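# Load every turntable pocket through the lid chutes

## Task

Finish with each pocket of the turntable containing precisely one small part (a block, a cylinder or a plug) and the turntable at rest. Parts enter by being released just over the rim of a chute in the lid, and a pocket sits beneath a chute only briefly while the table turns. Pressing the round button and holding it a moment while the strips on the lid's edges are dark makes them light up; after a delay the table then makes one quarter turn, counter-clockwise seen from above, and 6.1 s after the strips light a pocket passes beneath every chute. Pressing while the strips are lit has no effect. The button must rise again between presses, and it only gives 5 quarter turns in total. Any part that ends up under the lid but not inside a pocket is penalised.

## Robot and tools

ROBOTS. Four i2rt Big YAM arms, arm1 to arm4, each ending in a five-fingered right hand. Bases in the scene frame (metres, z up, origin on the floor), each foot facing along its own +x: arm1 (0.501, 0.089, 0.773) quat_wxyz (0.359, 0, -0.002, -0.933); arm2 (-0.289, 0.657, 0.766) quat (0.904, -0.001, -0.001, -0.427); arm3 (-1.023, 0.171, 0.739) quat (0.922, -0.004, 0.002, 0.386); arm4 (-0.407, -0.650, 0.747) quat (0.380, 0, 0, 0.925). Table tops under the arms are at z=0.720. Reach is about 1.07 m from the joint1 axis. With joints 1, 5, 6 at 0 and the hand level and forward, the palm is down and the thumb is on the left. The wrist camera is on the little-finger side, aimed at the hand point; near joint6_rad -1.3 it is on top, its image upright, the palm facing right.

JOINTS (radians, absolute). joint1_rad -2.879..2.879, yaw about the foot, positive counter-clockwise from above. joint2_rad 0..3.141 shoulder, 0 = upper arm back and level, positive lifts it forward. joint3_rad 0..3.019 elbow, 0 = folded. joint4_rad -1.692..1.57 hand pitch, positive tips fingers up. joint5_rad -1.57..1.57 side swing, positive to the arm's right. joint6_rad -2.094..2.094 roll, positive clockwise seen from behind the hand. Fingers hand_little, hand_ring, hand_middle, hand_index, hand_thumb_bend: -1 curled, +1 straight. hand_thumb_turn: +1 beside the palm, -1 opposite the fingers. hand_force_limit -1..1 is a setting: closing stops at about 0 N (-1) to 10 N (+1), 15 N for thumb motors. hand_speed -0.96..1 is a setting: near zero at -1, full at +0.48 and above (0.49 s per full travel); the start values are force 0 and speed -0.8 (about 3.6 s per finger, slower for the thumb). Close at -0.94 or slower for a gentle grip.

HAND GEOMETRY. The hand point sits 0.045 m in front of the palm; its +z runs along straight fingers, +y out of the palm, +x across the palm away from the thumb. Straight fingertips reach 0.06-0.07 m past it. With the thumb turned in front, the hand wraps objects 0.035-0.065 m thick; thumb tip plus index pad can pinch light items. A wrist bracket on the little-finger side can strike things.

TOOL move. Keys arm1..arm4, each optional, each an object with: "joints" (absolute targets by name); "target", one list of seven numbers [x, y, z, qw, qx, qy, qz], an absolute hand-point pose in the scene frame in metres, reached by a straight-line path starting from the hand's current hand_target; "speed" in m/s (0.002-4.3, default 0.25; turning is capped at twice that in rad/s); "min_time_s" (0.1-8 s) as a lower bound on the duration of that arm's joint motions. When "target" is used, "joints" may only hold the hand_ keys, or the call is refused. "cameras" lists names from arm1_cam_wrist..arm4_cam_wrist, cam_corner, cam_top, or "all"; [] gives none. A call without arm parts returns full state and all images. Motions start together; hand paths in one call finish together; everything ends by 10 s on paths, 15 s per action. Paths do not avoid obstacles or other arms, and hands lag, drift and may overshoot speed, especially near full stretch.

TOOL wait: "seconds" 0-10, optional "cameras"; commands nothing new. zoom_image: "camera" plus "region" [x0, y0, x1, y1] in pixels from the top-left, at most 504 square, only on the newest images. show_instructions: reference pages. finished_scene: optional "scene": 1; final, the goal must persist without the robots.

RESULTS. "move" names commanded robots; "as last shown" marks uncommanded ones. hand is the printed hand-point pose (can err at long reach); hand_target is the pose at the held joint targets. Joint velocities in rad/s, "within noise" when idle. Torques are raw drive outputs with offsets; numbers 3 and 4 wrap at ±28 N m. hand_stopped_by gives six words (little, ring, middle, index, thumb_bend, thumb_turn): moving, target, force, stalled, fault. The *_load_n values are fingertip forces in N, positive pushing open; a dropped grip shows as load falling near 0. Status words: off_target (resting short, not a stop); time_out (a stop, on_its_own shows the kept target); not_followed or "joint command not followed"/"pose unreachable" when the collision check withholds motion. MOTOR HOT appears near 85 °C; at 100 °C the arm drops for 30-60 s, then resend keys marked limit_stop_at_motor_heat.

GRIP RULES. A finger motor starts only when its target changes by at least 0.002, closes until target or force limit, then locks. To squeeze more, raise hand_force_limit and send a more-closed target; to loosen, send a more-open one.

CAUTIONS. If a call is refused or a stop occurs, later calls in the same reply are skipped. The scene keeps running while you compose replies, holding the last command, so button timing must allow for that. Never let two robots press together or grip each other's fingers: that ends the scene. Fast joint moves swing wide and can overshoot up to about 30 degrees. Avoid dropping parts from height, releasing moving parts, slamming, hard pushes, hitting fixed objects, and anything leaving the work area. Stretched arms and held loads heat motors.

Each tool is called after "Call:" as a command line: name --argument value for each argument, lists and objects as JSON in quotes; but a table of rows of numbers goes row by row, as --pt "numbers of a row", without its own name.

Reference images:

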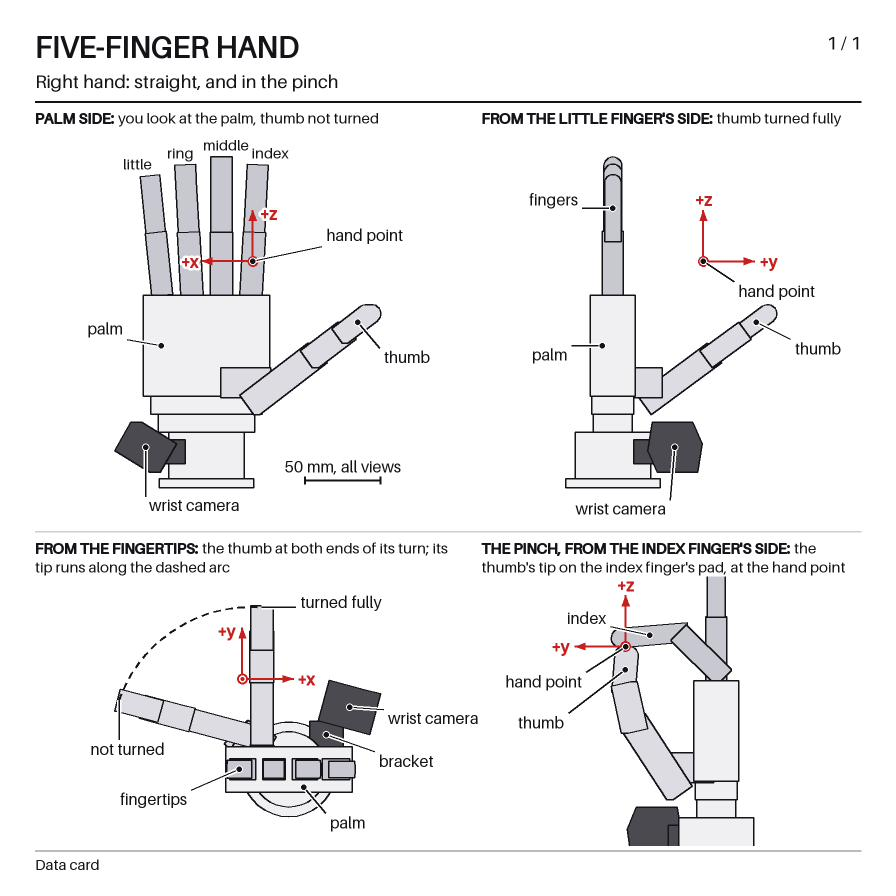

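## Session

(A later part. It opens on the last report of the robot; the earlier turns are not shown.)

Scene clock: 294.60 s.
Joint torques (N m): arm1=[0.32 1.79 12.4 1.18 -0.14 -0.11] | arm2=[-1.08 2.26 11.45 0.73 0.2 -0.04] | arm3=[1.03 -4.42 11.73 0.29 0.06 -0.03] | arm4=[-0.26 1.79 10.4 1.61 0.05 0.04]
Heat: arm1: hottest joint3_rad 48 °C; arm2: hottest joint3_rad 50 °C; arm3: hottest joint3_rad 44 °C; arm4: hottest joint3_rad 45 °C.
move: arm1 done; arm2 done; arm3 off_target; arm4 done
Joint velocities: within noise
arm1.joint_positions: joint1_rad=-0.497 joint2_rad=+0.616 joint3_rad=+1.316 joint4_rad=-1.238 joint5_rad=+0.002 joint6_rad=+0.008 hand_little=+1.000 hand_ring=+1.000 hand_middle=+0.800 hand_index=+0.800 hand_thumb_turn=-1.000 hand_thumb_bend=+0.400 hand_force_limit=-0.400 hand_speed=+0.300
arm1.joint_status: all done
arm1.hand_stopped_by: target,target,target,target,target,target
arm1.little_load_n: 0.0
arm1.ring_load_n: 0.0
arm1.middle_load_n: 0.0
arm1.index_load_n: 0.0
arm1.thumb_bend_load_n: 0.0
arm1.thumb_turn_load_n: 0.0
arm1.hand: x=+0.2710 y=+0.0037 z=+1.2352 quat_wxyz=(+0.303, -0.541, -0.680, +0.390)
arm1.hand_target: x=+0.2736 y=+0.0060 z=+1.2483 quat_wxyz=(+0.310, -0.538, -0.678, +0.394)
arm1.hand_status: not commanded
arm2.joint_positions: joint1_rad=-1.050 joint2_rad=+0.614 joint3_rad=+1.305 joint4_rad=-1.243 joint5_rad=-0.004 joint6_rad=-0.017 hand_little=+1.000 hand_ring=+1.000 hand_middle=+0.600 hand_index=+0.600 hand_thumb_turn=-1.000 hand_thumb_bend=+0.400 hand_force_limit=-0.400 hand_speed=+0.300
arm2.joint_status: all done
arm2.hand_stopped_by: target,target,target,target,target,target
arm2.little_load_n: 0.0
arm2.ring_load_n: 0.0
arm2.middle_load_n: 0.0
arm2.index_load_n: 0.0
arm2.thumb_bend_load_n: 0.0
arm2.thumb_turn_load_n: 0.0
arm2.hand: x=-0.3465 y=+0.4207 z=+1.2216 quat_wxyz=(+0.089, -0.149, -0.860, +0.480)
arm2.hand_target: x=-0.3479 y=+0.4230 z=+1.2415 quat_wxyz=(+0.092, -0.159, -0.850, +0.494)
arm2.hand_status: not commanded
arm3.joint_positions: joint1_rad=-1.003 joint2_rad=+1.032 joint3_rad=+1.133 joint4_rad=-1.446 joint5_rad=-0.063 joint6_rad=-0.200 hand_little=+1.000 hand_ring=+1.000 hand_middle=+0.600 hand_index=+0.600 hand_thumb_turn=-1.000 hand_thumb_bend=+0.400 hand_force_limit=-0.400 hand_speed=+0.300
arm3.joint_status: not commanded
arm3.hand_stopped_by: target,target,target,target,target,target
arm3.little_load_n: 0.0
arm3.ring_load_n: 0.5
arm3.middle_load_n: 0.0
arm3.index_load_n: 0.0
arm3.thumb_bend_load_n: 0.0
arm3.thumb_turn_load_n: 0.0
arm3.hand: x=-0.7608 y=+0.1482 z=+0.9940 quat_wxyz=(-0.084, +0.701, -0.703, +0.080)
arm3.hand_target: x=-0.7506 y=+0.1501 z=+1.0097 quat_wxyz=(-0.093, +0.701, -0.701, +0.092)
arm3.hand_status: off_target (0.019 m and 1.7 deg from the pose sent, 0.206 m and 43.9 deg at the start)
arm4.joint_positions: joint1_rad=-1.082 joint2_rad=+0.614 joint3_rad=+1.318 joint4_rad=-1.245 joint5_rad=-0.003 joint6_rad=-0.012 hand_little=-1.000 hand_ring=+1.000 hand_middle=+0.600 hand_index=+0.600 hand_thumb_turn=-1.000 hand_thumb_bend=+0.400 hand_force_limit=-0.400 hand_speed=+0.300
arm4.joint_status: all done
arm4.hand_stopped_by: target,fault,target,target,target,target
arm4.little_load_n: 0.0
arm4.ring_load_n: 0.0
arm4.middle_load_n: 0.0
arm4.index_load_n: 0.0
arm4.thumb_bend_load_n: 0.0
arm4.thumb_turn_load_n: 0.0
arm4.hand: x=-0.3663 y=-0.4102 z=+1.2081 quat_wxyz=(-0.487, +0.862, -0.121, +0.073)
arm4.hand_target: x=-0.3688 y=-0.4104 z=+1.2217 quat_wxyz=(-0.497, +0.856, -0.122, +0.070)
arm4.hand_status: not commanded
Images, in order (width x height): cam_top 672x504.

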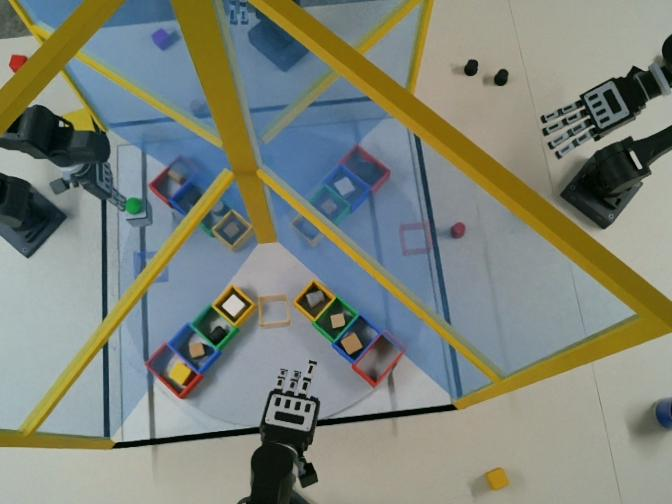

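Call:
move --arm1 '{"joints": {"joint1_rad": 0.25}, "min_time_s": 1.5}' --arm3 '{"target": [-0.75, 0.15, 1.03, 0.0923, -0.701, 0.701, -0.0923], "speed": 0.2}'

Call:
move --arm1 '{"target": [0.12, -0.597, 0.88, 0.2807, -0.4862, -0.7167, 0.4138], "speed": 0.3}' --cameras '["arm1_cam_wrist"]'

Scene clock: 297.30 s.
Joint torques (N m): arm1=[1.32 0.85 12.41 1.16 -0.06 -0.15] | arm2=[-1.14 2.2 11.4 0.76 0.21 -0.06] | arm3=[1.44 -3.84 11.56 0.4 0.04 -0.04] | arm4=[-0.21 1.73 10.4 1.61 0.05 0.04]
Heat: arm1: hottest joint3_rad 49 °C; arm2: hottest joint3_rad 51 °C; arm3: hottest joint3_rad 44 °C; arm4: hottest joint3_rad 44 °C.
move: arm1 done; arm3 off_target
Joint velocities: within noise
arm1.joint_positions: joint1_rad=+0.237 joint2_rad=+0.616 joint3_rad=+1.316 joint4_rad=-1.238 joint5_rad=+0.001 joint6_rad=+0.007 hand_little=+1.000 hand_ring=+1.000 hand_middle=+0.800 hand_index=+0.800 hand_thumb_turn=-1.000 hand_thumb_bend=+0.400 hand_force_limit=-0.400 hand_speed=+0.300
arm1.joint_status: all done
arm1.hand_stopped_by: target,target,target,target,target,target
arm1.little_load_n: 0.0
arm1.ring_load_n: 0.0
arm1.middle_load_n: 0.0
arm1.index_load_n: 0.0
arm1.thumb_bend_load_n: 0.0
arm1.thumb_turn_load_n: 0.0
arm1.hand: x=+0.3887 y=-0.1280 z=+1.2359 quat_wxyz=(+0.143, -0.260, -0.829, +0.474)
arm1.hand_target: x=+0.3931 y=-0.1265 z=+1.2490 quat_wxyz=(+0.144, -0.250, -0.827, +0.482)
arm1.hand_status: not commanded
arm2, arm4: as last shown
arm3.joint_positions: joint1_rad=-1.003 joint2_rad=+1.039 joint3_rad=+1.196 joint4_rad=-1.496 joint5_rad=-0.063 joint6_rad=-0.199 hand_little=+1.000 hand_ring=+1.000 hand_middle=+0.600 hand_index=+0.600 hand_thumb_turn=-1.000 hand_thumb_bend=+0.400 hand_force_limit=-0.400 hand_speed=+0.300
arm3.joint_status: not commanded
arm3.hand_stopped_by: target,target,target,target,target,target
arm3.little_load_n: 0.0
arm3.ring_load_n: 0.0
arm3.middle_load_n: 0.0
arm3.index_load_n: 0.0
arm3.thumb_bend_load_n: 0.0
arm3.thumb_turn_load_n: 0.0
arm3.hand: x=-0.7594 y=+0.1482 z=+1.0159 quat_wxyz=(-0.086, +0.701, -0.703, +0.083)
arm3.hand_target: x=-0.7504 y=+0.1501 z=+1.0297 quat_wxyz=(-0.093, +0.701, -0.701, +0.092)
arm3.hand_status: off_target (0.017 m and 1.4 deg from the pose sent, 0.038 m and 1.7 deg at the start)
pictures: none

Scene clock: 300.43 s.
Joint torques (N m): arm1=[2.14 -17.32 14.32 0.9 0.36 0.02] | arm2=[-1.08 2.32 11.44 0.79 0.2 -0.03] | arm3=[1.61 -4.31 11.63 0.34 0.06 -0.04] | arm4=[-0.21 1.79 10.4 1.61 0.04 0.05]
Heat: arm1: hottest joint3_rad 49 °C; arm2: hottest joint3_rad 51 °C; arm3: hottest joint3_rad 44 °C; arm4: hottest joint3_rad 44 °C.
move: arm1 off_target
Joint velocities: within noise
arm1.joint_positions: joint1_rad=+0.411 joint2_rad=+2.005 joint3_rad=+1.600 joint4_rad=-0.296 joint5_rad=+0.656 joint6_rad=+0.451 hand_little=+1.000 hand_ring=+1.000 hand_middle=+0.800 hand_index=+0.800 hand_thumb_turn=-1.000 hand_thumb_bend=+0.400 hand_force_limit=-0.400 hand_speed=+0.300
arm1.joint_status: not commanded
arm1.hand_stopped_by: target,target,target,target,target,target
arm1.little_load_n: 0.0
arm1.ring_load_n: 0.0
arm1.middle_load_n: 0.0
arm1.index_load_n: -0.5
arm1.thumb_bend_load_n: 0.0
arm1.thumb_turn_load_n: 0.0
arm1.hand: x=+0.1161 y=-0.5782 z=+0.8707 quat_wxyz=(+0.286, -0.487, -0.720, +0.404)
arm1.hand_target: x=+0.1207 y=-0.5962 z=+0.8801 quat_wxyz=(+0.281, -0.486, -0.717, +0.414)
arm1.hand_status: off_target (0.021 m and 1.3 deg from the pose sent, 0.647 m and 33.7 deg at the start)
arm2, arm3, arm4: as last shown
Images, in order (width x height): arm1_cam_wrist 672x504.

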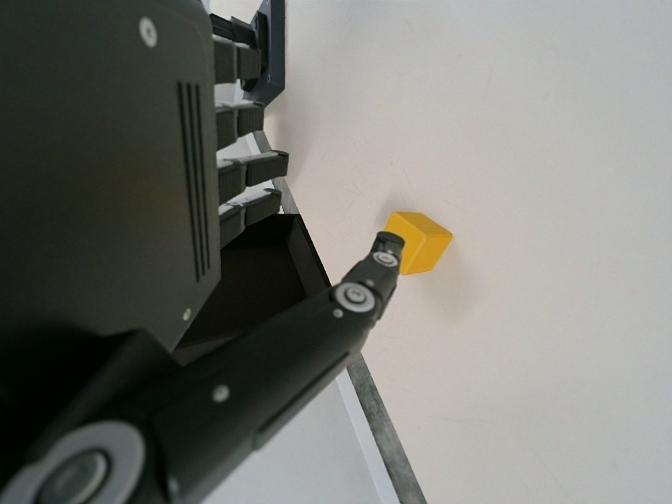

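Call:
zoom_image --camera "arm1_cam_wrist" --region '[360, 190, 480, 280]'

Scaled by 4.200 from the camera's image (finer frame: 960x720).

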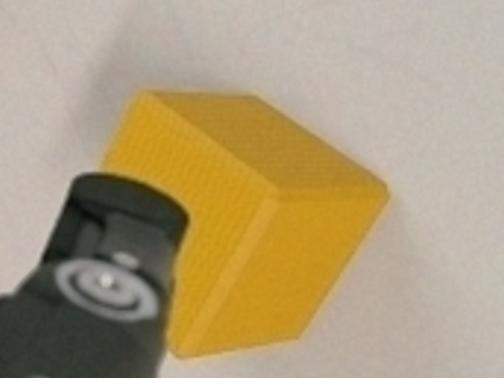

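Call:
move --arm1 '{"target": [0.111, -0.642, 0.818, 0.2807, -0.4862, -0.7167, 0.4138], "speed": 0.15}' --cameras '["arm1_cam_wrist"]'

Call:
zoom_image --camera "arm1_cam_wrist" --region '[300, 150, 460, 270]'

Scene clock: 302.63 s.
Joint torques (N m): arm1=[1.32 -18.84 14.12 1.62 0.36 0.05] | arm2=[-1.14 2.2 11.41 0.81 0.21 -0.04] | arm3=[1.49 -4.42 11.63 0.47 0.07 -0.03] | arm4=[-0.32 1.73 10.41 1.61 0.04 0.05]
Heat: arm1: hottest joint3_rad 49 °C; arm2: hottest joint3_rad 51 °C; arm3: hottest joint3_rad 44 °C; arm4: hottest joint3_rad 44 °C.
move: arm1 off_target
Joint velocities: within noise
arm1.joint_positions: joint1_rad=+0.426 joint2_rad=+2.179 joint3_rad=+1.732 joint4_rad=-0.277 joint5_rad=+0.666 joint6_rad=+0.462 hand_little=+1.000 hand_ring=+1.000 hand_middle=+0.800 hand_index=+0.800 hand_thumb_turn=-1.000 hand_thumb_bend=+0.400 hand_force_limit=-0.400 hand_speed=+0.300
arm1.joint_status: not commanded
arm1.hand_stopped_by: target,target,target,target,target,target
arm1.little_load_n: 0.0
arm1.ring_load_n: -0.5
arm1.middle_load_n: 0.0
arm1.index_load_n: 0.0
arm1.thumb_bend_load_n: 0.0
arm1.thumb_turn_load_n: 0.0
arm1.hand: x=+0.1084 y=-0.6201 z=+0.8104 quat_wxyz=(+0.287, -0.486, -0.723, +0.397)
arm1.hand_target: x=+0.1117 y=-0.6409 z=+0.8185 quat_wxyz=(+0.280, -0.486, -0.717, +0.414)
arm1.hand_status: off_target (0.023 m and 2.2 deg from the pose sent, 0.083 m and 1.3 deg at the start)
arm2, arm3, arm4: as last shown
Images, in order (width x height): arm1_cam_wrist 672x504.

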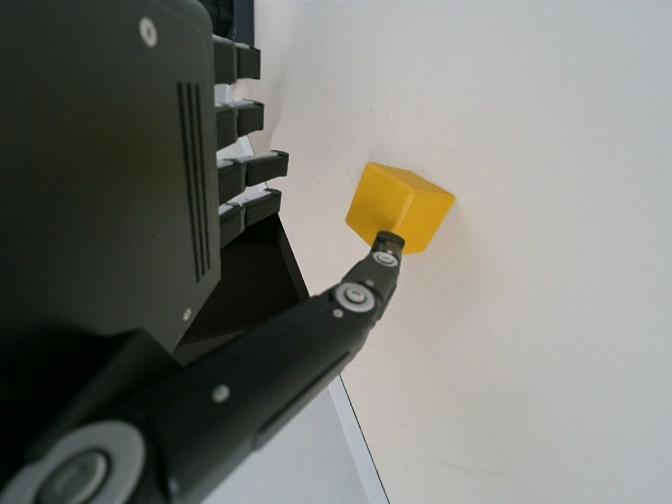

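Scaled by 3.150 from the camera's image (finer frame: 960x720).

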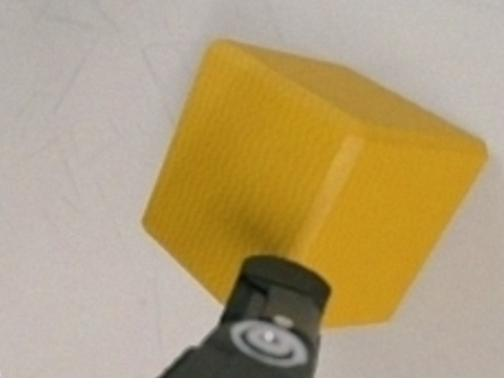

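Call:
move --arm1 '{"target": [0.0966, -0.6536, 0.797, 0.2807, -0.4862, -0.7167, 0.4138], "speed": 0.12, "joints": {"hand_speed": -0.92}}' --cameras '["arm1_cam_wrist"]'

Call:
zoom_image --camera "arm1_cam_wrist" --region '[290, 130, 490, 280]'

Scene clock: 305.03 s.
Joint torques (N m): arm1=[1.03 -18.9 14.46 1.65 0.14 -0.06] | arm2=[-0.97 2.26 11.41 0.73 0.2 -0.03] | arm3=[1.61 -3.9 11.71 0.36 0.05 -0.05] | arm4=[-0.26 1.73 10.41 1.62 0.05 0.04]
Heat: arm1: hottest joint3_rad 49 °C; arm2: hottest joint3_rad 52 °C; arm3: hottest joint3_rad 44 °C; arm4: hottest joint3_rad 43 °C.
move: arm1 off_target
Joint velocities: within noise
arm1.joint_positions: joint1_rad=+0.426 joint2_rad=+2.237 joint3_rad=+1.791 joint4_rad=-0.267 joint5_rad=+0.661 joint6_rad=+0.462 hand_little=+1.000 hand_ring=+1.000 hand_middle=+0.800 hand_index=+0.800 hand_thumb_turn=-1.000 hand_thumb_bend=+0.400 hand_force_limit=-0.400 hand_speed=-0.920
arm1.joint_status: all done
arm1.hand_stopped_by: target,target,target,target,target,target
arm1.little_load_n: 0.0
arm1.ring_load_n: 0.0
arm1.middle_load_n: 0.0
arm1.index_load_n: 0.0
arm1.thumb_bend_load_n: 0.0
arm1.thumb_turn_load_n: 0.0
arm1.hand: x=+0.1022 y=-0.6369 z=+0.7960 quat_wxyz=(+0.284, -0.486, -0.722, +0.402)
arm1.hand_target: x=+0.0971 y=-0.6526 z=+0.7973 quat_wxyz=(+0.281, -0.486, -0.717, +0.414)
arm1.hand_status: off_target (0.018 m and 1.5 deg from the pose sent, 0.038 m and 2.2 deg at the start)
arm2, arm3, arm4: as last shown
arm3.thumb_bend_load_n: -0.5
arm4.ring_load_n: -0.5
Images, in order (width x height): arm1_cam_wrist 672x504.

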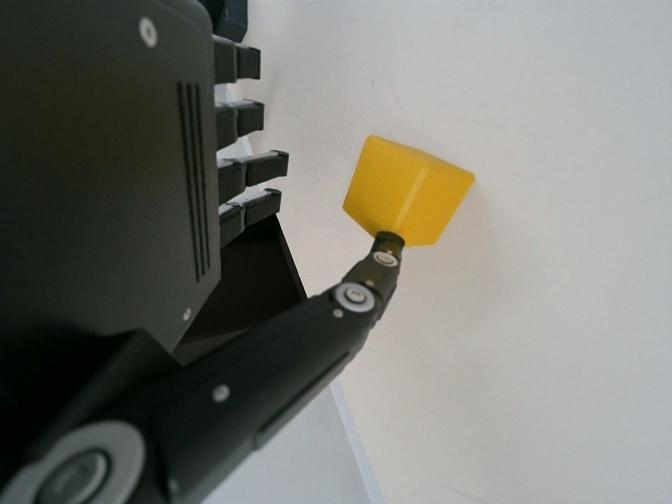

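Scaled by 2.520 from the camera's image (finer frame: 960x720).

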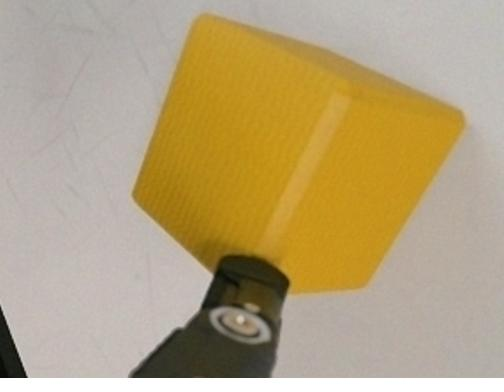

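Call:
move --arm1 '{"target": [0.112, -0.6156, 0.805, 0.2807, -0.4862, -0.7167, 0.4138], "speed": 0.12}' --cameras '["arm1_cam_wrist"]'

Call:
zoom_image --camera "arm1_cam_wrist" --region '[270, 150, 470, 300]'

Scene clock: 307.50 s.
Joint torques (N m): arm1=[0.67 -21.48 8.95 1.96 0.16 -0.07] | arm2=[-1.14 1.96 11.37 0.81 0.22 -0.03] | arm3=[1.2 -4.19 11.64 0.28 0.04 -0.05] | arm4=[-0.26 1.79 10.4 1.61 0.05 0.05]
Heat: arm1: hottest joint3_rad 49 °C; arm2: hottest joint3_rad 52 °C; arm3: hottest joint3_rad 44 °C; arm4: hottest joint3_rad 43 °C.
move: arm1 done
Joint velocities: within noise
arm1.joint_positions: joint1_rad=+0.426 joint2_rad=+2.170 joint3_rad=+1.679 joint4_rad=-0.205 joint5_rad=+0.661 joint6_rad=+0.462 hand_little=+1.000 hand_ring=+1.000 hand_middle=+0.800 hand_index=+0.800 hand_thumb_turn=-1.000 hand_thumb_bend=+0.400 hand_force_limit=-0.400 hand_speed=-0.920
arm1.joint_status: not commanded
arm1.hand_stopped_by: target,target,target,target,target,target
arm1.little_load_n: 0.0
arm1.ring_load_n: 0.0
arm1.middle_load_n: 0.0
arm1.index_load_n: 0.0
arm1.thumb_bend_load_n: 0.0
arm1.thumb_turn_load_n: 0.0
arm1.hand: x=+0.1110 y=-0.6166 z=+0.8020 quat_wxyz=(+0.282, -0.487, -0.718, +0.409)
arm1.hand_target: x=+0.1119 y=-0.6156 z=+0.8050 quat_wxyz=(+0.281, -0.486, -0.717, +0.414)
arm1.hand_status: done (0.003 m and 0.6 deg from the pose sent, 0.025 m and 1.5 deg at the start)
arm2, arm3, arm4: as last shown
arm2.index_load_n: -0.5
arm3.thumb_bend_load_n: 0.0
arm4.ring_load_n: 0.0
Images, in order (width x height): arm1_cam_wrist 672x504.

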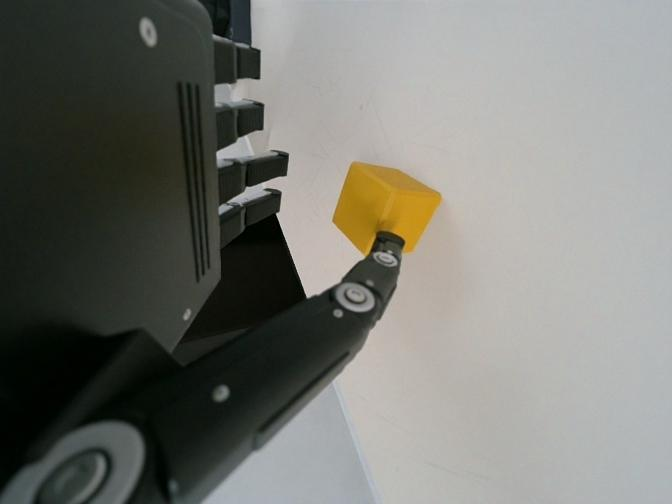

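Scaled by 2.520 from the camera's image (finer frame: 960x720).

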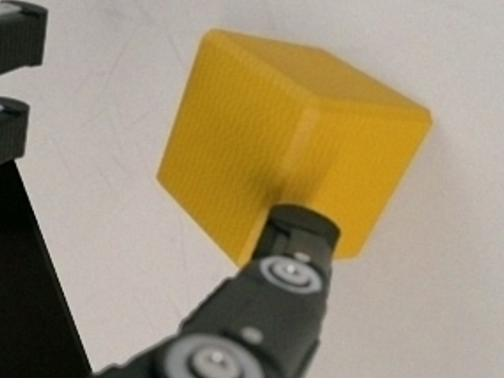

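Call:
move --arm1 '{"target": [0.115, -0.608, 0.786, 0.2807, -0.4862, -0.7167, 0.4138], "speed": 0.1}' --cameras '["arm1_cam_wrist"]'

Call:
zoom_image --camera "arm1_cam_wrist" --region '[270, 110, 470, 260]'

Scene clock: 309.33 s.
Joint torques (N m): arm1=[0.5 -20.54 8.8 1.94 0.13 -0.11] | arm2=[-1.32 2.37 11.44 0.75 0.21 -0.03] | arm3=[1.73 -3.84 11.48 0.31 0.05 -0.06] | arm4=[-0.26 1.79 10.4 1.61 0.05 0.05]
Heat: arm1: hottest joint3_rad 49 °C; arm2: hottest joint3_rad 52 °C; arm3: hottest joint3_rad 44 °C; arm4: hottest joint3_rad 43 °C.
move: arm1 done
Joint velocities: within noise
arm1.joint_positions: joint1_rad=+0.426 joint2_rad=+2.170 joint3_rad=+1.631 joint4_rad=-0.153 joint5_rad=+0.661 joint6_rad=+0.462 hand_little=+1.000 hand_ring=+1.000 hand_middle=+0.800 hand_index=+0.800 hand_thumb_turn=-1.000 hand_thumb_bend=+0.400 hand_force_limit=-0.400 hand_speed=-0.920
arm1.joint_status: not commanded
arm1.hand_stopped_by: target,target,target,target,target,target
arm1.little_load_n: 0.0
arm1.ring_load_n: 0.0
arm1.middle_load_n: 0.0
arm1.index_load_n: 0.0
arm1.thumb_bend_load_n: 0.0
arm1.thumb_turn_load_n: 0.0
arm1.hand: x=+0.1143 y=-0.6093 z=+0.7872 quat_wxyz=(+0.282, -0.487, -0.717, +0.411)
arm1.hand_target: x=+0.1150 y=-0.6079 z=+0.7861 quat_wxyz=(+0.281, -0.486, -0.717, +0.414)
arm1.hand_status: done (0.002 m and 0.3 deg from the pose sent, 0.019 m and 0.6 deg at the start)
arm2, arm3, arm4: as last shown
arm2.index_load_n: 0.0
arm4.little_load_n: 0.5
Images, in order (width x height): arm1_cam_wrist 672x504.

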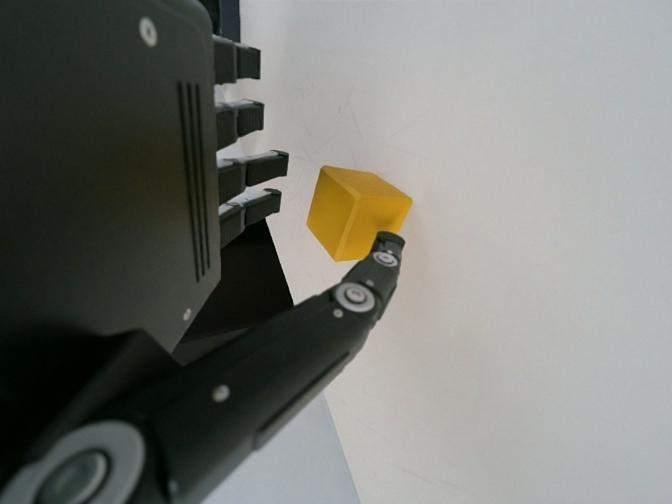

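Scaled by 2.520 from the camera's image (finer frame: 960x720).

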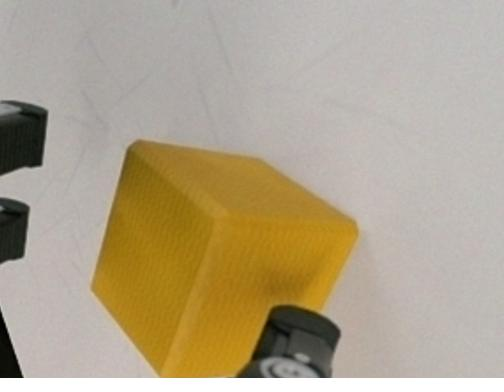

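Call:
move --arm1 '{"target": [0.1155, -0.608, 0.779, 0.2807, -0.4862, -0.7167, 0.4138], "speed": 0.1}'

Call:
move --arm1 '{"joints": {"hand_index": -0.4, "hand_middle": -0.4, "hand_speed": -0.92, "hand_force_limit": -0.4}}' --cameras '["arm1_cam_wrist"]'

Scene clock: 310.80 s.
Joint torques (N m): arm1=[0.32 -20.72 8.29 2.17 0.19 -0.16] | arm2=[-0.91 2.08 11.44 0.77 0.21 -0.03] | arm3=[1.9 -4.37 11.43 0.29 0.02 -0.06] | arm4=[-0.21 1.73 10.41 1.63 0.04 0.05]
Heat: arm1: hottest joint3_rad 49 °C; arm2: hottest joint3_rad 52 °C; arm3: hottest joint3_rad 44 °C; arm4: hottest joint3_rad 43 °C.
move: arm1 off_target
Joint velocities: within noise
arm1.joint_positions: joint1_rad=+0.426 joint2_rad=+2.170 joint3_rad=+1.631 joint4_rad=-0.140 joint5_rad=+0.661 joint6_rad=+0.462 hand_little=+1.000 hand_ring=+1.000 hand_middle=+0.800 hand_index=+0.800 hand_thumb_turn=-1.000 hand_thumb_bend=+0.400 hand_force_limit=-0.400 hand_speed=-0.920
arm1.joint_status: not commanded
arm1.hand_stopped_by: target,target,target,target,target,target
arm1.little_load_n: 0.0
arm1.ring_load_n: 0.0
arm1.middle_load_n: 0.0
arm1.index_load_n: 0.0
arm1.thumb_bend_load_n: 0.0
arm1.thumb_turn_load_n: 0.0
arm1.hand: x=+0.1133 y=-0.6117 z=+0.7895 quat_wxyz=(+0.281, -0.488, -0.714, +0.417)
arm1.hand_target: x=+0.1155 y=-0.6079 z=+0.7791 quat_wxyz=(+0.281, -0.486, -0.717, +0.414)
arm1.hand_status: off_target (0.011 m and 0.5 deg from the pose sent, 0.008 m and 0.3 deg at the start)
arm2, arm3, arm4: as last shown
arm2.ring_load_n: -0.5
arm4.little_load_n: 0.0
pictures: none

Scene clock: 315.77 s.
Joint torques (N m): arm1=[0.15 -20.19 8.27 1.95 0.15 -0.11] | arm2=[-1.32 2.26 11.44 0.8 0.19 -0.04] | arm3=[1.85 -4.6 11.49 0.35 0.02 -0.07] | arm4=[-0.26 1.73 10.41 1.61 0.04 0.05]
Heat: arm1: hottest joint3_rad 48 °C; arm2: hottest joint3_rad 53 °C; arm3: hottest joint3_rad 44 °C; arm4: hottest joint3_rad 43 °C.
move: arm1 off_target
Joint velocities: within noise
arm1.joint_positions: joint1_rad=+0.426 joint2_rad=+2.170 joint3_rad=+1.631 joint4_rad=-0.137 joint5_rad=+0.661 joint6_rad=+0.462 hand_little=+1.000 hand_ring=+1.000 hand_middle=+0.167 hand_index=+0.151 hand_thumb_turn=-1.000 hand_thumb_bend=+0.402 hand_force_limit=-0.400 hand_speed=-0.920
arm1.joint_status: hand_middle off_target (ended at +0.167, target -0.400); hand_index off_target (ended at +0.151, target -0.400); the others done
arm1.hand_stopped_by: target,target,force,force,target,target
arm1.little_load_n: 0.0
arm1.ring_load_n: 0.0
arm1.middle_load_n: 3.0
arm1.index_load_n: 3.5
arm1.thumb_bend_load_n: 5.0
arm1.thumb_turn_load_n: 0.0
arm1.hand: x=+0.1131 y=-0.6122 z=+0.7900 quat_wxyz=(+0.280, -0.488, -0.713, +0.418)
arm1.hand_target: x=+0.1155 y=-0.6079 z=+0.7792 quat_wxyz=(+0.281, -0.486, -0.717, +0.414)
arm1.hand_status: not commanded
arm2.joint_positions: joint1_rad=-1.050 joint2_rad=+0.614 joint3_rad=+1.305 joint4_rad=-1.243 joint5_rad=-0.004 joint6_rad=-0.017 hand_little=+1.000 hand_ring=+1.000 hand_middle=+0.600 hand_index=+0.600 hand_thumb_turn=-1.000 hand_thumb_bend=+0.400 hand_force_limit=-0.400 hand_speed=+0.300
arm2.joint_status: not commanded
arm2.hand_stopped_by: target,target,target,target,target,target
arm2.little_load_n: 0.0
arm2.ring_load_n: 0.0
arm2.middle_load_n: 0.0
arm2.index_load_n: 0.0
arm2.thumb_bend_load_n: 0.0
arm2.thumb_turn_load_n: 0.0
arm2.hand: x=-0.3465 y=+0.4207 z=+1.2216 quat_wxyz=(+0.089, -0.149, -0.860, +0.480)
arm2.hand_target: x=-0.3479 y=+0.4230 z=+1.2415 quat_wxyz=(+0.092, -0.159, -0.850, +0.494)
arm2.hand_status: not commanded
arm3: as last shown
arm4.joint_positions: joint1_rad=-1.082 joint2_rad=+0.614 joint3_rad=+1.318 joint4_rad=-1.245 joint5_rad=-0.003 joint6_rad=-0.012 hand_little=-1.000 hand_ring=+1.000 hand_middle=+0.600 hand_index=+0.600 hand_thumb_turn=-1.000 hand_thumb_bend=+0.400 hand_force_limit=-0.400 hand_speed=+0.300
arm4.joint_status: not commanded
arm4.hand_stopped_by: target,fault,target,target,target,target
arm4.little_load_n: 0.0
arm4.ring_load_n: 0.0
arm4.middle_load_n: 0.0
arm4.index_load_n: 0.0
arm4.thumb_bend_load_n: 0.0
arm4.thumb_turn_load_n: 0.0
arm4.hand: x=-0.3663 y=-0.4102 z=+1.2081 quat_wxyz=(-0.487, +0.862, -0.121, +0.073)
arm4.hand_target: x=-0.3688 y=-0.4104 z=+1.2217 quat_wxyz=(-0.497, +0.856, -0.122, +0.070)
arm4.hand_status: not commanded
Images, in order (width x height): arm1_cam_wrist 672x504.

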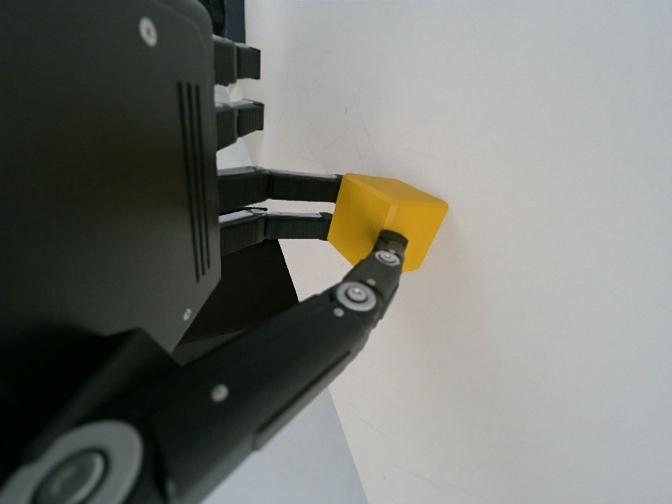

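Call:
move --arm1 '{"target": [0.118, -0.605, 0.87, 0.2807, -0.4862, -0.7167, 0.4138], "speed": 0.15}' --cameras '["arm1_cam_wrist"]'

Scene clock: 317.37 s.
Joint torques (N m): arm1=[1.2 -18.78 13.7 0.75 0.27 -0.09] | arm2=[-1.03 2.26 11.48 0.73 0.2 -0.04] | arm3=[1.26 -4.42 11.58 0.35 0.04 -0.04] | arm4=[-0.26 1.73 10.41 1.62 0.05 0.05]
Heat: arm1: hottest joint3_rad 48 °C; arm2: hottest joint3_rad 53 °C; arm3: hottest joint3_rad 44 °C; arm4: hottest joint3_rad 43 °C.
move: arm1 off_target
Joint velocities: within noise
arm1.joint_positions: joint1_rad=+0.426 joint2_rad=+2.051 joint3_rad=+1.631 joint4_rad=-0.290 joint5_rad=+0.660 joint6_rad=+0.462 hand_little=+1.000 hand_ring=+1.000 hand_middle=+0.166 hand_index=+0.151 hand_thumb_turn=-1.000 hand_thumb_bend=+0.400 hand_force_limit=-0.400 hand_speed=-0.920
arm1.joint_status: not commanded
arm1.hand_stopped_by: target,target,force,force,target,target
arm1.little_load_n: 0.0
arm1.ring_load_n: 0.0
arm1.middle_load_n: 0.0
arm1.index_load_n: 0.0
arm1.thumb_bend_load_n: 0.0
arm1.thumb_turn_load_n: 0.0
arm1.hand: x=+0.1211 y=-0.5935 z=+0.8545 quat_wxyz=(+0.283, -0.486, -0.721, +0.404)
arm1.hand_target: x=+0.1183 y=-0.6043 z=+0.8701 quat_wxyz=(+0.281, -0.486, -0.717, +0.414)
arm1.hand_status: off_target (0.020 m and 1.3 deg from the pose sent, 0.081 m and 0.7 deg at the start)
arm2, arm4: as last shown
arm3.joint_positions: joint1_rad=-1.003 joint2_rad=+1.039 joint3_rad=+1.196 joint4_rad=-1.496 joint5_rad=-0.063 joint6_rad=-0.199 hand_little=+1.000 hand_ring=+1.000 hand_middle=+0.600 hand_index=+0.600 hand_thumb_turn=-1.000 hand_thumb_bend=+0.400 hand_force_limit=-0.400 hand_speed=+0.300
arm3.joint_status: not commanded
arm3.hand_stopped_by: target,target,target,target,target,target
arm3.little_load_n: 0.0
arm3.ring_load_n: 0.0
arm3.middle_load_n: 0.0
arm3.index_load_n: 0.0
arm3.thumb_bend_load_n: 0.0
arm3.thumb_turn_load_n: 0.0
arm3.hand: x=-0.7594 y=+0.1482 z=+1.0159 quat_wxyz=(-0.086, +0.701, -0.703, +0.083)
arm3.hand_target: x=-0.7504 y=+0.1501 z=+1.0297 quat_wxyz=(-0.093, +0.701, -0.701, +0.092)
arm3.hand_status: not commanded
Images, in order (width x height): arm1_cam_wrist 672x504.

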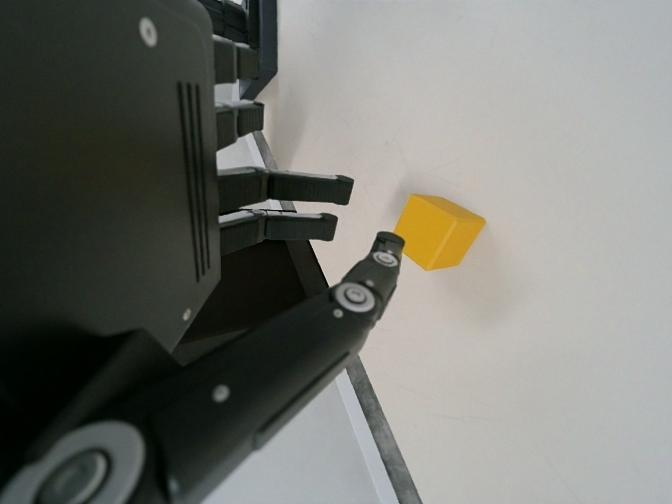

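Call:
move --arm1 '{"joints": {"hand_index": 0.8, "hand_middle": 0.8, "hand_speed": 0.3}}' --cameras '["arm1_cam_wrist"]'

Call:
zoom_image --camera "arm1_cam_wrist" --region '[370, 170, 510, 290]'

Scene clock: 318.37 s.
Joint torques (N m): arm1=[-0.15 -19.49 13.7 0.69 0.29 -0.08] | arm2=[-1.32 2.14 11.44 0.76 0.18 -0.05] | arm3=[1.79 -3.96 11.6 0.38 0.08 -0.03] | arm4=[-0.26 1.67 10.39 1.61 0.05 0.05]
Heat: arm1: hottest joint3_rad 48 °C; arm2: hottest joint3_rad 53 °C; arm3: hottest joint3_rad 44 °C; arm4: hottest joint3_rad 42 °C.
move: arm1 done
Joint velocities: within noise
arm1.joint_positions: joint1_rad=+0.426 joint2_rad=+2.051 joint3_rad=+1.631 joint4_rad=-0.290 joint5_rad=+0.660 joint6_rad=+0.462 hand_little=+1.000 hand_ring=+1.000 hand_middle=+0.800 hand_index=+0.800 hand_thumb_turn=-1.000 hand_thumb_bend=+0.400 hand_force_limit=-0.400 hand_speed=+0.300
arm1.joint_status: all done
arm1.hand_stopped_by: target,target,target,target,target,target
arm1.little_load_n: 0.0
arm1.ring_load_n: 0.0
arm1.middle_load_n: 0.0
arm1.index_load_n: 0.0
arm1.thumb_bend_load_n: 0.0
arm1.thumb_turn_load_n: 0.0
arm1.hand: x=+0.1211 y=-0.5935 z=+0.8545 quat_wxyz=(+0.283, -0.486, -0.721, +0.404)
arm1.hand_target: x=+0.1183 y=-0.6043 z=+0.8701 quat_wxyz=(+0.281, -0.486, -0.717, +0.414)
arm1.hand_status: not commanded
arm2, arm3, arm4: as last shown
arm3.index_load_n: -0.5
Images, in order (width x height): arm1_cam_wrist 672x504.

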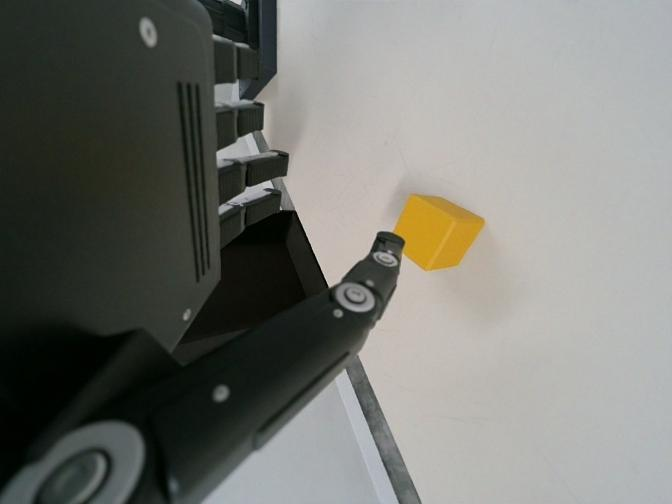

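Scaled by 3.600 from the camera's image (finer frame: 960x720).

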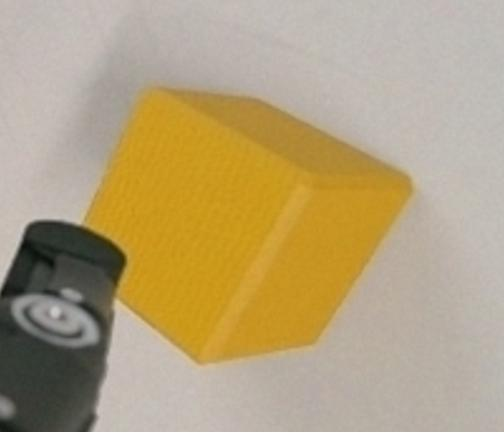

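Call:
move --arm1 '{"target": [0.132, -0.612, 0.805, 0.2807, -0.4862, -0.7167, 0.4138], "speed": 0.12}' --cameras '["arm1_cam_wrist"]'

Call:
zoom_image --camera "arm1_cam_wrist" --region '[290, 130, 490, 280]'

Scene clock: 320.40 s.
Joint torques (N m): arm1=[2.37 -17.14 9.37 2.11 0.32 0.03] | arm2=[-0.79 2.32 11.44 0.73 0.22 -0.05] | arm3=[1.32 -4.01 11.45 0.34 0.04 -0.07] | arm4=[-0.26 1.79 10.41 1.61 0.04 0.05]
Heat: arm1: hottest joint3_rad 48 °C; arm2: hottest joint3_rad 53 °C; arm3: hottest joint3_rad 44 °C; arm4: hottest joint3_rad 42 °C.
move: arm1 off_target
Joint velocities: within noise
arm1.joint_positions: joint1_rad=+0.437 joint2_rad=+2.105 joint3_rad=+1.625 joint4_rad=-0.199 joint5_rad=+0.676 joint6_rad=+0.471 hand_little=+1.000 hand_ring=+1.000 hand_middle=+0.800 hand_index=+0.800 hand_thumb_turn=-1.000 hand_thumb_bend=+0.400 hand_force_limit=-0.400 hand_speed=+0.300
arm1.joint_status: not commanded
arm1.hand_stopped_by: target,target,target,target,target,target
arm1.little_load_n: 0.0
arm1.ring_load_n: -0.5
arm1.middle_load_n: 0.0
arm1.index_load_n: 0.0
arm1.thumb_bend_load_n: 0.0
arm1.thumb_turn_load_n: 0.0
arm1.hand: x=+0.1215 y=-0.6075 z=+0.8272 quat_wxyz=(+0.283, -0.489, -0.711, +0.419)
arm1.hand_target: x=+0.1322 y=-0.6111 z=+0.8052 quat_wxyz=(+0.281, -0.486, -0.717, +0.414)
arm1.hand_status: off_target (0.025 m and 1.0 deg from the pose sent, 0.054 m and 1.3 deg at the start)
arm2, arm3, arm4: as last shown
arm3.index_load_n: 0.0
Images, in order (width x height): arm1_cam_wrist 672x504.

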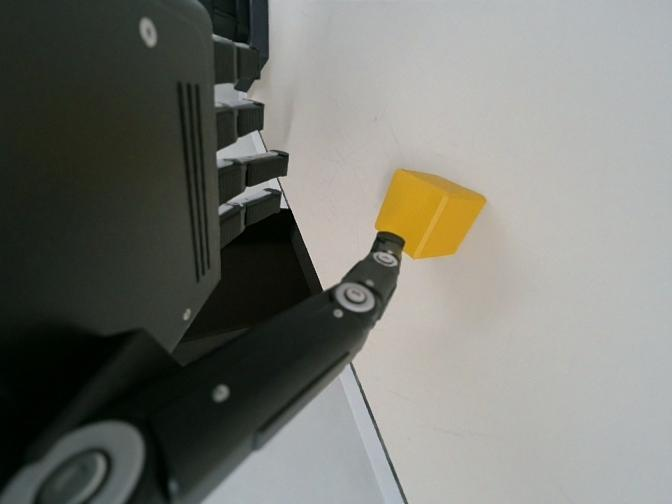

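Scaled by 2.520 from the camera's image (finer frame: 960x720).

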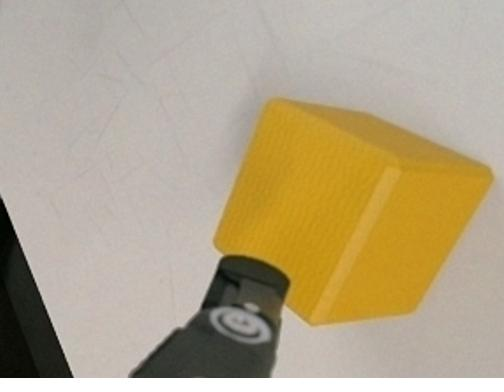

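Call:
move --arm1 '{"target": [0.138, -0.593, 0.785, 0.2807, -0.4862, -0.7167, 0.4138], "speed": 0.12}' --cameras '["arm1_cam_wrist"]'

Call:
zoom_image --camera "arm1_cam_wrist" --region '[270, 120, 470, 270]'

Scene clock: 321.90 s.
Joint torques (N m): arm1=[1.67 -19.19 8.88 2.09 0.29 0.05] | arm2=[-0.97 2.14 11.44 0.75 0.21 -0.04] | arm3=[1.2 -4.25 11.54 0.31 0.04 -0.02] | arm4=[-0.21 1.73 10.43 1.63 0.04 0.05]
Heat: arm1: hottest joint3_rad 48 °C; arm2: hottest joint3_rad 53 °C; arm3: hottest joint3_rad 44 °C; arm4: hottest joint3_rad 42 °C.
move: arm1 off_target
Joint velocities: within noise
arm1.joint_positions: joint1_rad=+0.437 joint2_rad=+2.105 joint3_rad=+1.539 joint4_rad=-0.124 joint5_rad=+0.676 joint6_rad=+0.471 hand_little=+1.000 hand_ring=+1.000 hand_middle=+0.800 hand_index=+0.800 hand_thumb_turn=-1.000 hand_thumb_bend=+0.400 hand_force_limit=-0.400 hand_speed=+0.300
arm1.joint_status: not commanded
arm1.hand_stopped_by: target,target,target,target,target,target
arm1.little_load_n: 0.0
arm1.ring_load_n: 0.0
arm1.middle_load_n: 0.0
arm1.index_load_n: 0.0
arm1.thumb_bend_load_n: 0.0
arm1.thumb_turn_load_n: 0.0
arm1.hand: x=+0.1288 y=-0.5903 z=+0.7965 quat_wxyz=(+0.284, -0.489, -0.714, +0.414)
arm1.hand_target: x=+0.1380 y=-0.5927 z=+0.7851 quat_wxyz=(+0.281, -0.486, -0.717, +0.414)
arm1.hand_status: off_target (0.015 m and 0.6 deg from the pose sent, 0.048 m and 1.0 deg at the start)
arm2, arm3, arm4: as last shown
Images, in order (width x height): arm1_cam_wrist 672x504.

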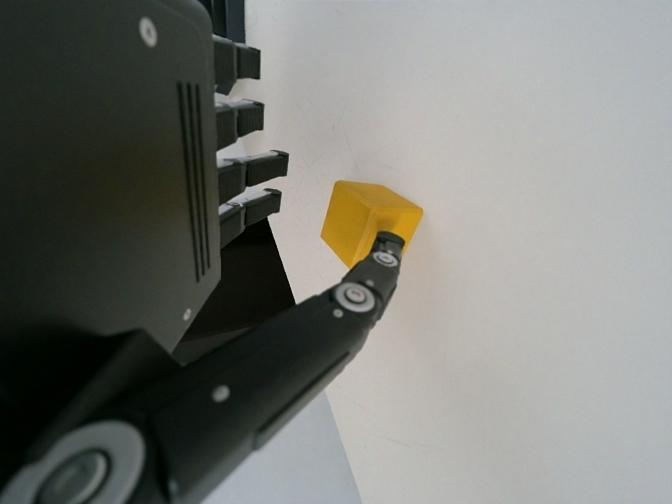

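Scaled by 2.520 from the camera's image (finer frame: 960x720).

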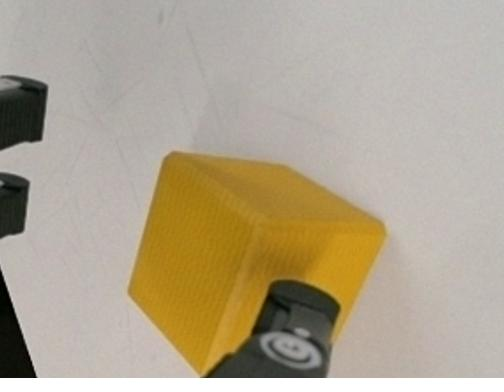

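Call:
move --arm1 '{"target": [0.1405, -0.597, 0.772, 0.2807, -0.4862, -0.7167, 0.4138], "speed": 0.12}' --cameras '["arm1_cam_wrist"]'

Call:
zoom_image --camera "arm1_cam_wrist" --region '[260, 120, 460, 270]'

Scene clock: 323.47 s.
Joint torques (N m): arm1=[1.67 -16.97 8.99 1.81 0.35 -0.01] | arm2=[-1.14 2.26 11.52 0.69 0.2 -0.01] | arm3=[0.97 -4.19 11.55 0.28 0.04 -0.02] | arm4=[-0.32 1.73 10.4 1.61 0.05 0.04]
Heat: arm1: hottest joint3_rad 48 °C; arm2: hottest joint3_rad 53 °C; arm3: hottest joint3_rad 44 °C; arm4: hottest joint3_rad 42 °C.
move: arm1 off_target
Joint velocities: within noise
arm1.joint_positions: joint1_rad=+0.439 joint2_rad=+2.105 joint3_rad=+1.539 joint4_rad=-0.105 joint5_rad=+0.678 joint6_rad=+0.474 hand_little=+1.000 hand_ring=+1.000 hand_middle=+0.800 hand_index=+0.800 hand_thumb_turn=-1.000 hand_thumb_bend=+0.400 hand_force_limit=-0.400 hand_speed=+0.300
arm1.joint_status: not commanded
arm1.hand_stopped_by: target,target,target,target,target,target
arm1.little_load_n: 0.0
arm1.ring_load_n: 0.0
arm1.middle_load_n: 0.0
arm1.index_load_n: 0.0
arm1.thumb_bend_load_n: 0.0
arm1.thumb_turn_load_n: 0.5
arm1.hand: x=+0.1286 y=-0.5942 z=+0.7999 quat_wxyz=(+0.282, -0.490, -0.708, +0.422)
arm1.hand_target: x=+0.1408 y=-0.5959 z=+0.7726 quat_wxyz=(+0.281, -0.486, -0.717, +0.414)
arm1.hand_status: off_target (0.030 m and 1.4 deg from the pose sent, 0.028 m and 0.6 deg at the start)
arm2, arm3, arm4: as last shown
arm2.thumb_turn_load_n: -0.5
Images, in order (width x height): arm1_cam_wrist 672x504.

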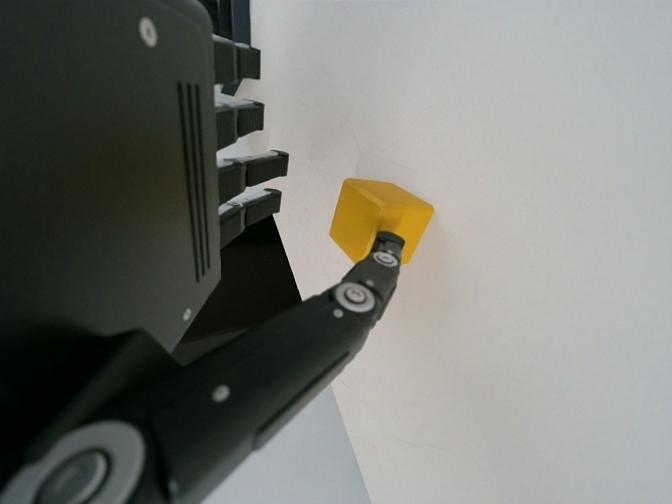

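Scaled by 2.520 from the camera's image (finer frame: 960x720).

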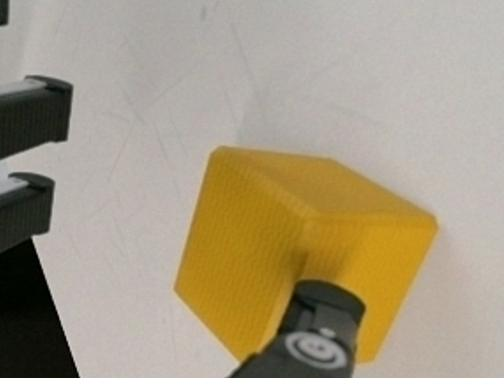

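Call:
move --arm1 '{"target": [0.136, -0.597, 0.85, 0.2807, -0.4862, -0.7167, 0.4138], "speed": 0.25}'

Call:
move --arm1 '{"target": [0.137, -0.598, 0.776, 0.2807, -0.4862, -0.7167, 0.4138], "speed": 0.2}' --cameras '["arm1_cam_wrist"]'

Call:
zoom_image --camera "arm1_cam_wrist" --region '[260, 120, 460, 270]'

Scene clock: 325.87 s.
Joint torques (N m): arm1=[1.03 -18.37 13.42 0.85 0.17 -0.04] | arm2=[-1.2 2.2 11.41 0.77 0.2 -0.04] | arm3=[1.14 -3.96 11.7 0.29 0.03 -0.01] | arm4=[-0.26 1.73 10.43 1.62 0.04 0.04]
Heat: arm1: hottest joint3_rad 48 °C; arm2: hottest joint3_rad 53 °C; arm3: hottest joint3_rad 44 °C; arm4: hottest joint3_rad 42 °C.
move: arm1 off_target
Joint velocities: within noise
arm1.joint_positions: joint1_rad=+0.439 joint2_rad=+2.039 joint3_rad=+1.552 joint4_rad=-0.235 joint5_rad=+0.678 joint6_rad=+0.474 hand_little=+1.000 hand_ring=+1.000 hand_middle=+0.800 hand_index=+0.800 hand_thumb_turn=-1.000 hand_thumb_bend=+0.400 hand_force_limit=-0.400 hand_speed=+0.300
arm1.joint_status: not commanded
arm1.hand_stopped_by: target,target,target,target,target,target
arm1.little_load_n: 0.0
arm1.ring_load_n: 0.0
arm1.middle_load_n: 0.0
arm1.index_load_n: 0.0
arm1.thumb_bend_load_n: 0.0
arm1.thumb_turn_load_n: 0.0
arm1.hand: x=+0.1343 y=-0.5809 z=+0.8333 quat_wxyz=(+0.286, -0.487, -0.721, +0.401)
arm1.hand_target: x=+0.1364 y=-0.5963 z=+0.8504 quat_wxyz=(+0.281, -0.486, -0.717, +0.414)
arm1.hand_status: off_target (0.023 m and 1.7 deg from the pose sent, 0.051 m and 1.4 deg at the start)
arm2, arm3, arm4: as last shown
arm2.thumb_turn_load_n: 0.5
arm3.little_load_n: -0.5
arm3.index_load_n: -0.5
arm3.thumb_bend_load_n: -0.5
pictures: none

Scene clock: 327.13 s.
Joint torques (N m): arm1=[1.44 -18.14 9.06 1.92 0.26 -0.05] | arm2=[-0.91 2.37 11.44 0.68 0.19 -0.06] | arm3=[1.14 -4.01 11.47 0.31 0.05 -0.07] | arm4=[-0.32 1.79 10.41 1.62 0.05 0.04]
Heat: arm1: hottest joint3_rad 48 °C; arm2: hottest joint3_rad 53 °C; arm3: hottest joint3_rad 44 °C; arm4: hottest joint3_rad 42 °C.
move: arm1 off_target
Joint velocities: within noise
arm1.joint_positions: joint1_rad=+0.439 joint2_rad=+2.116 joint3_rad=+1.547 joint4_rad=-0.115 joint5_rad=+0.678 joint6_rad=+0.474 hand_little=+1.000 hand_ring=+1.000 hand_middle=+0.800 hand_index=+0.800 hand_thumb_turn=-1.000 hand_thumb_bend=+0.400 hand_force_limit=-0.400 hand_speed=+0.300
arm1.joint_status: not commanded
arm1.hand_stopped_by: target,target,target,target,target,target
arm1.little_load_n: 0.0
arm1.ring_load_n: 0.0
arm1.middle_load_n: 0.0
arm1.index_load_n: 0.0
arm1.thumb_bend_load_n: 0.0
arm1.thumb_turn_load_n: 0.0
arm1.hand: x=+0.1286 y=-0.5947 z=+0.7942 quat_wxyz=(+0.283, -0.489, -0.711, +0.417)
arm1.hand_target: x=+0.1371 y=-0.5975 z=+0.7764 quat_wxyz=(+0.281, -0.486, -0.717, +0.414)
arm1.hand_status: off_target (0.020 m and 0.9 deg from the pose sent, 0.060 m and 1.7 deg at the start)
arm2, arm3, arm4: as last shown
arm2.thumb_turn_load_n: 0.0
arm3.index_load_n: 0.0
arm3.thumb_bend_load_n: 0.0
arm4.middle_load_n: -0.5
Images, in order (width x height): arm1_cam_wrist 672x504.

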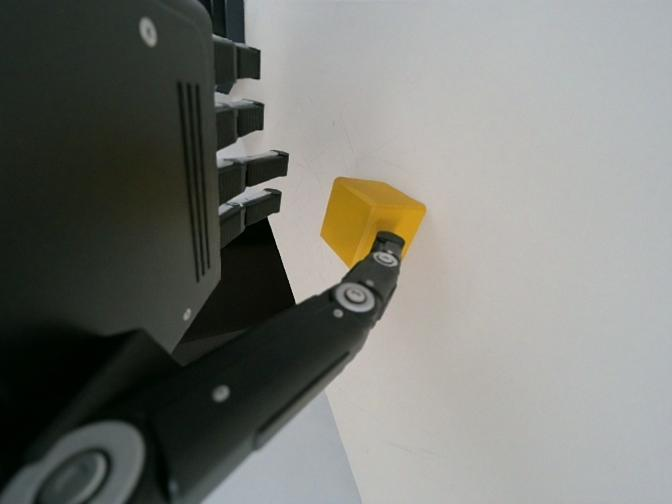

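Scaled by 2.520 from the camera's image (finer frame: 960x720).

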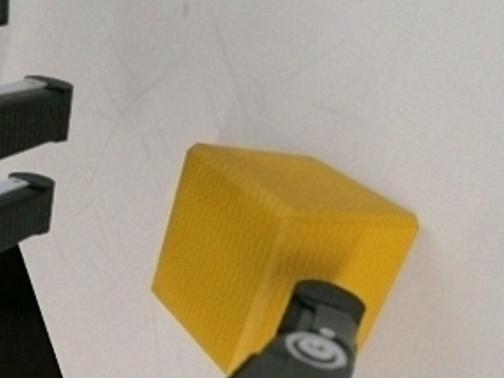

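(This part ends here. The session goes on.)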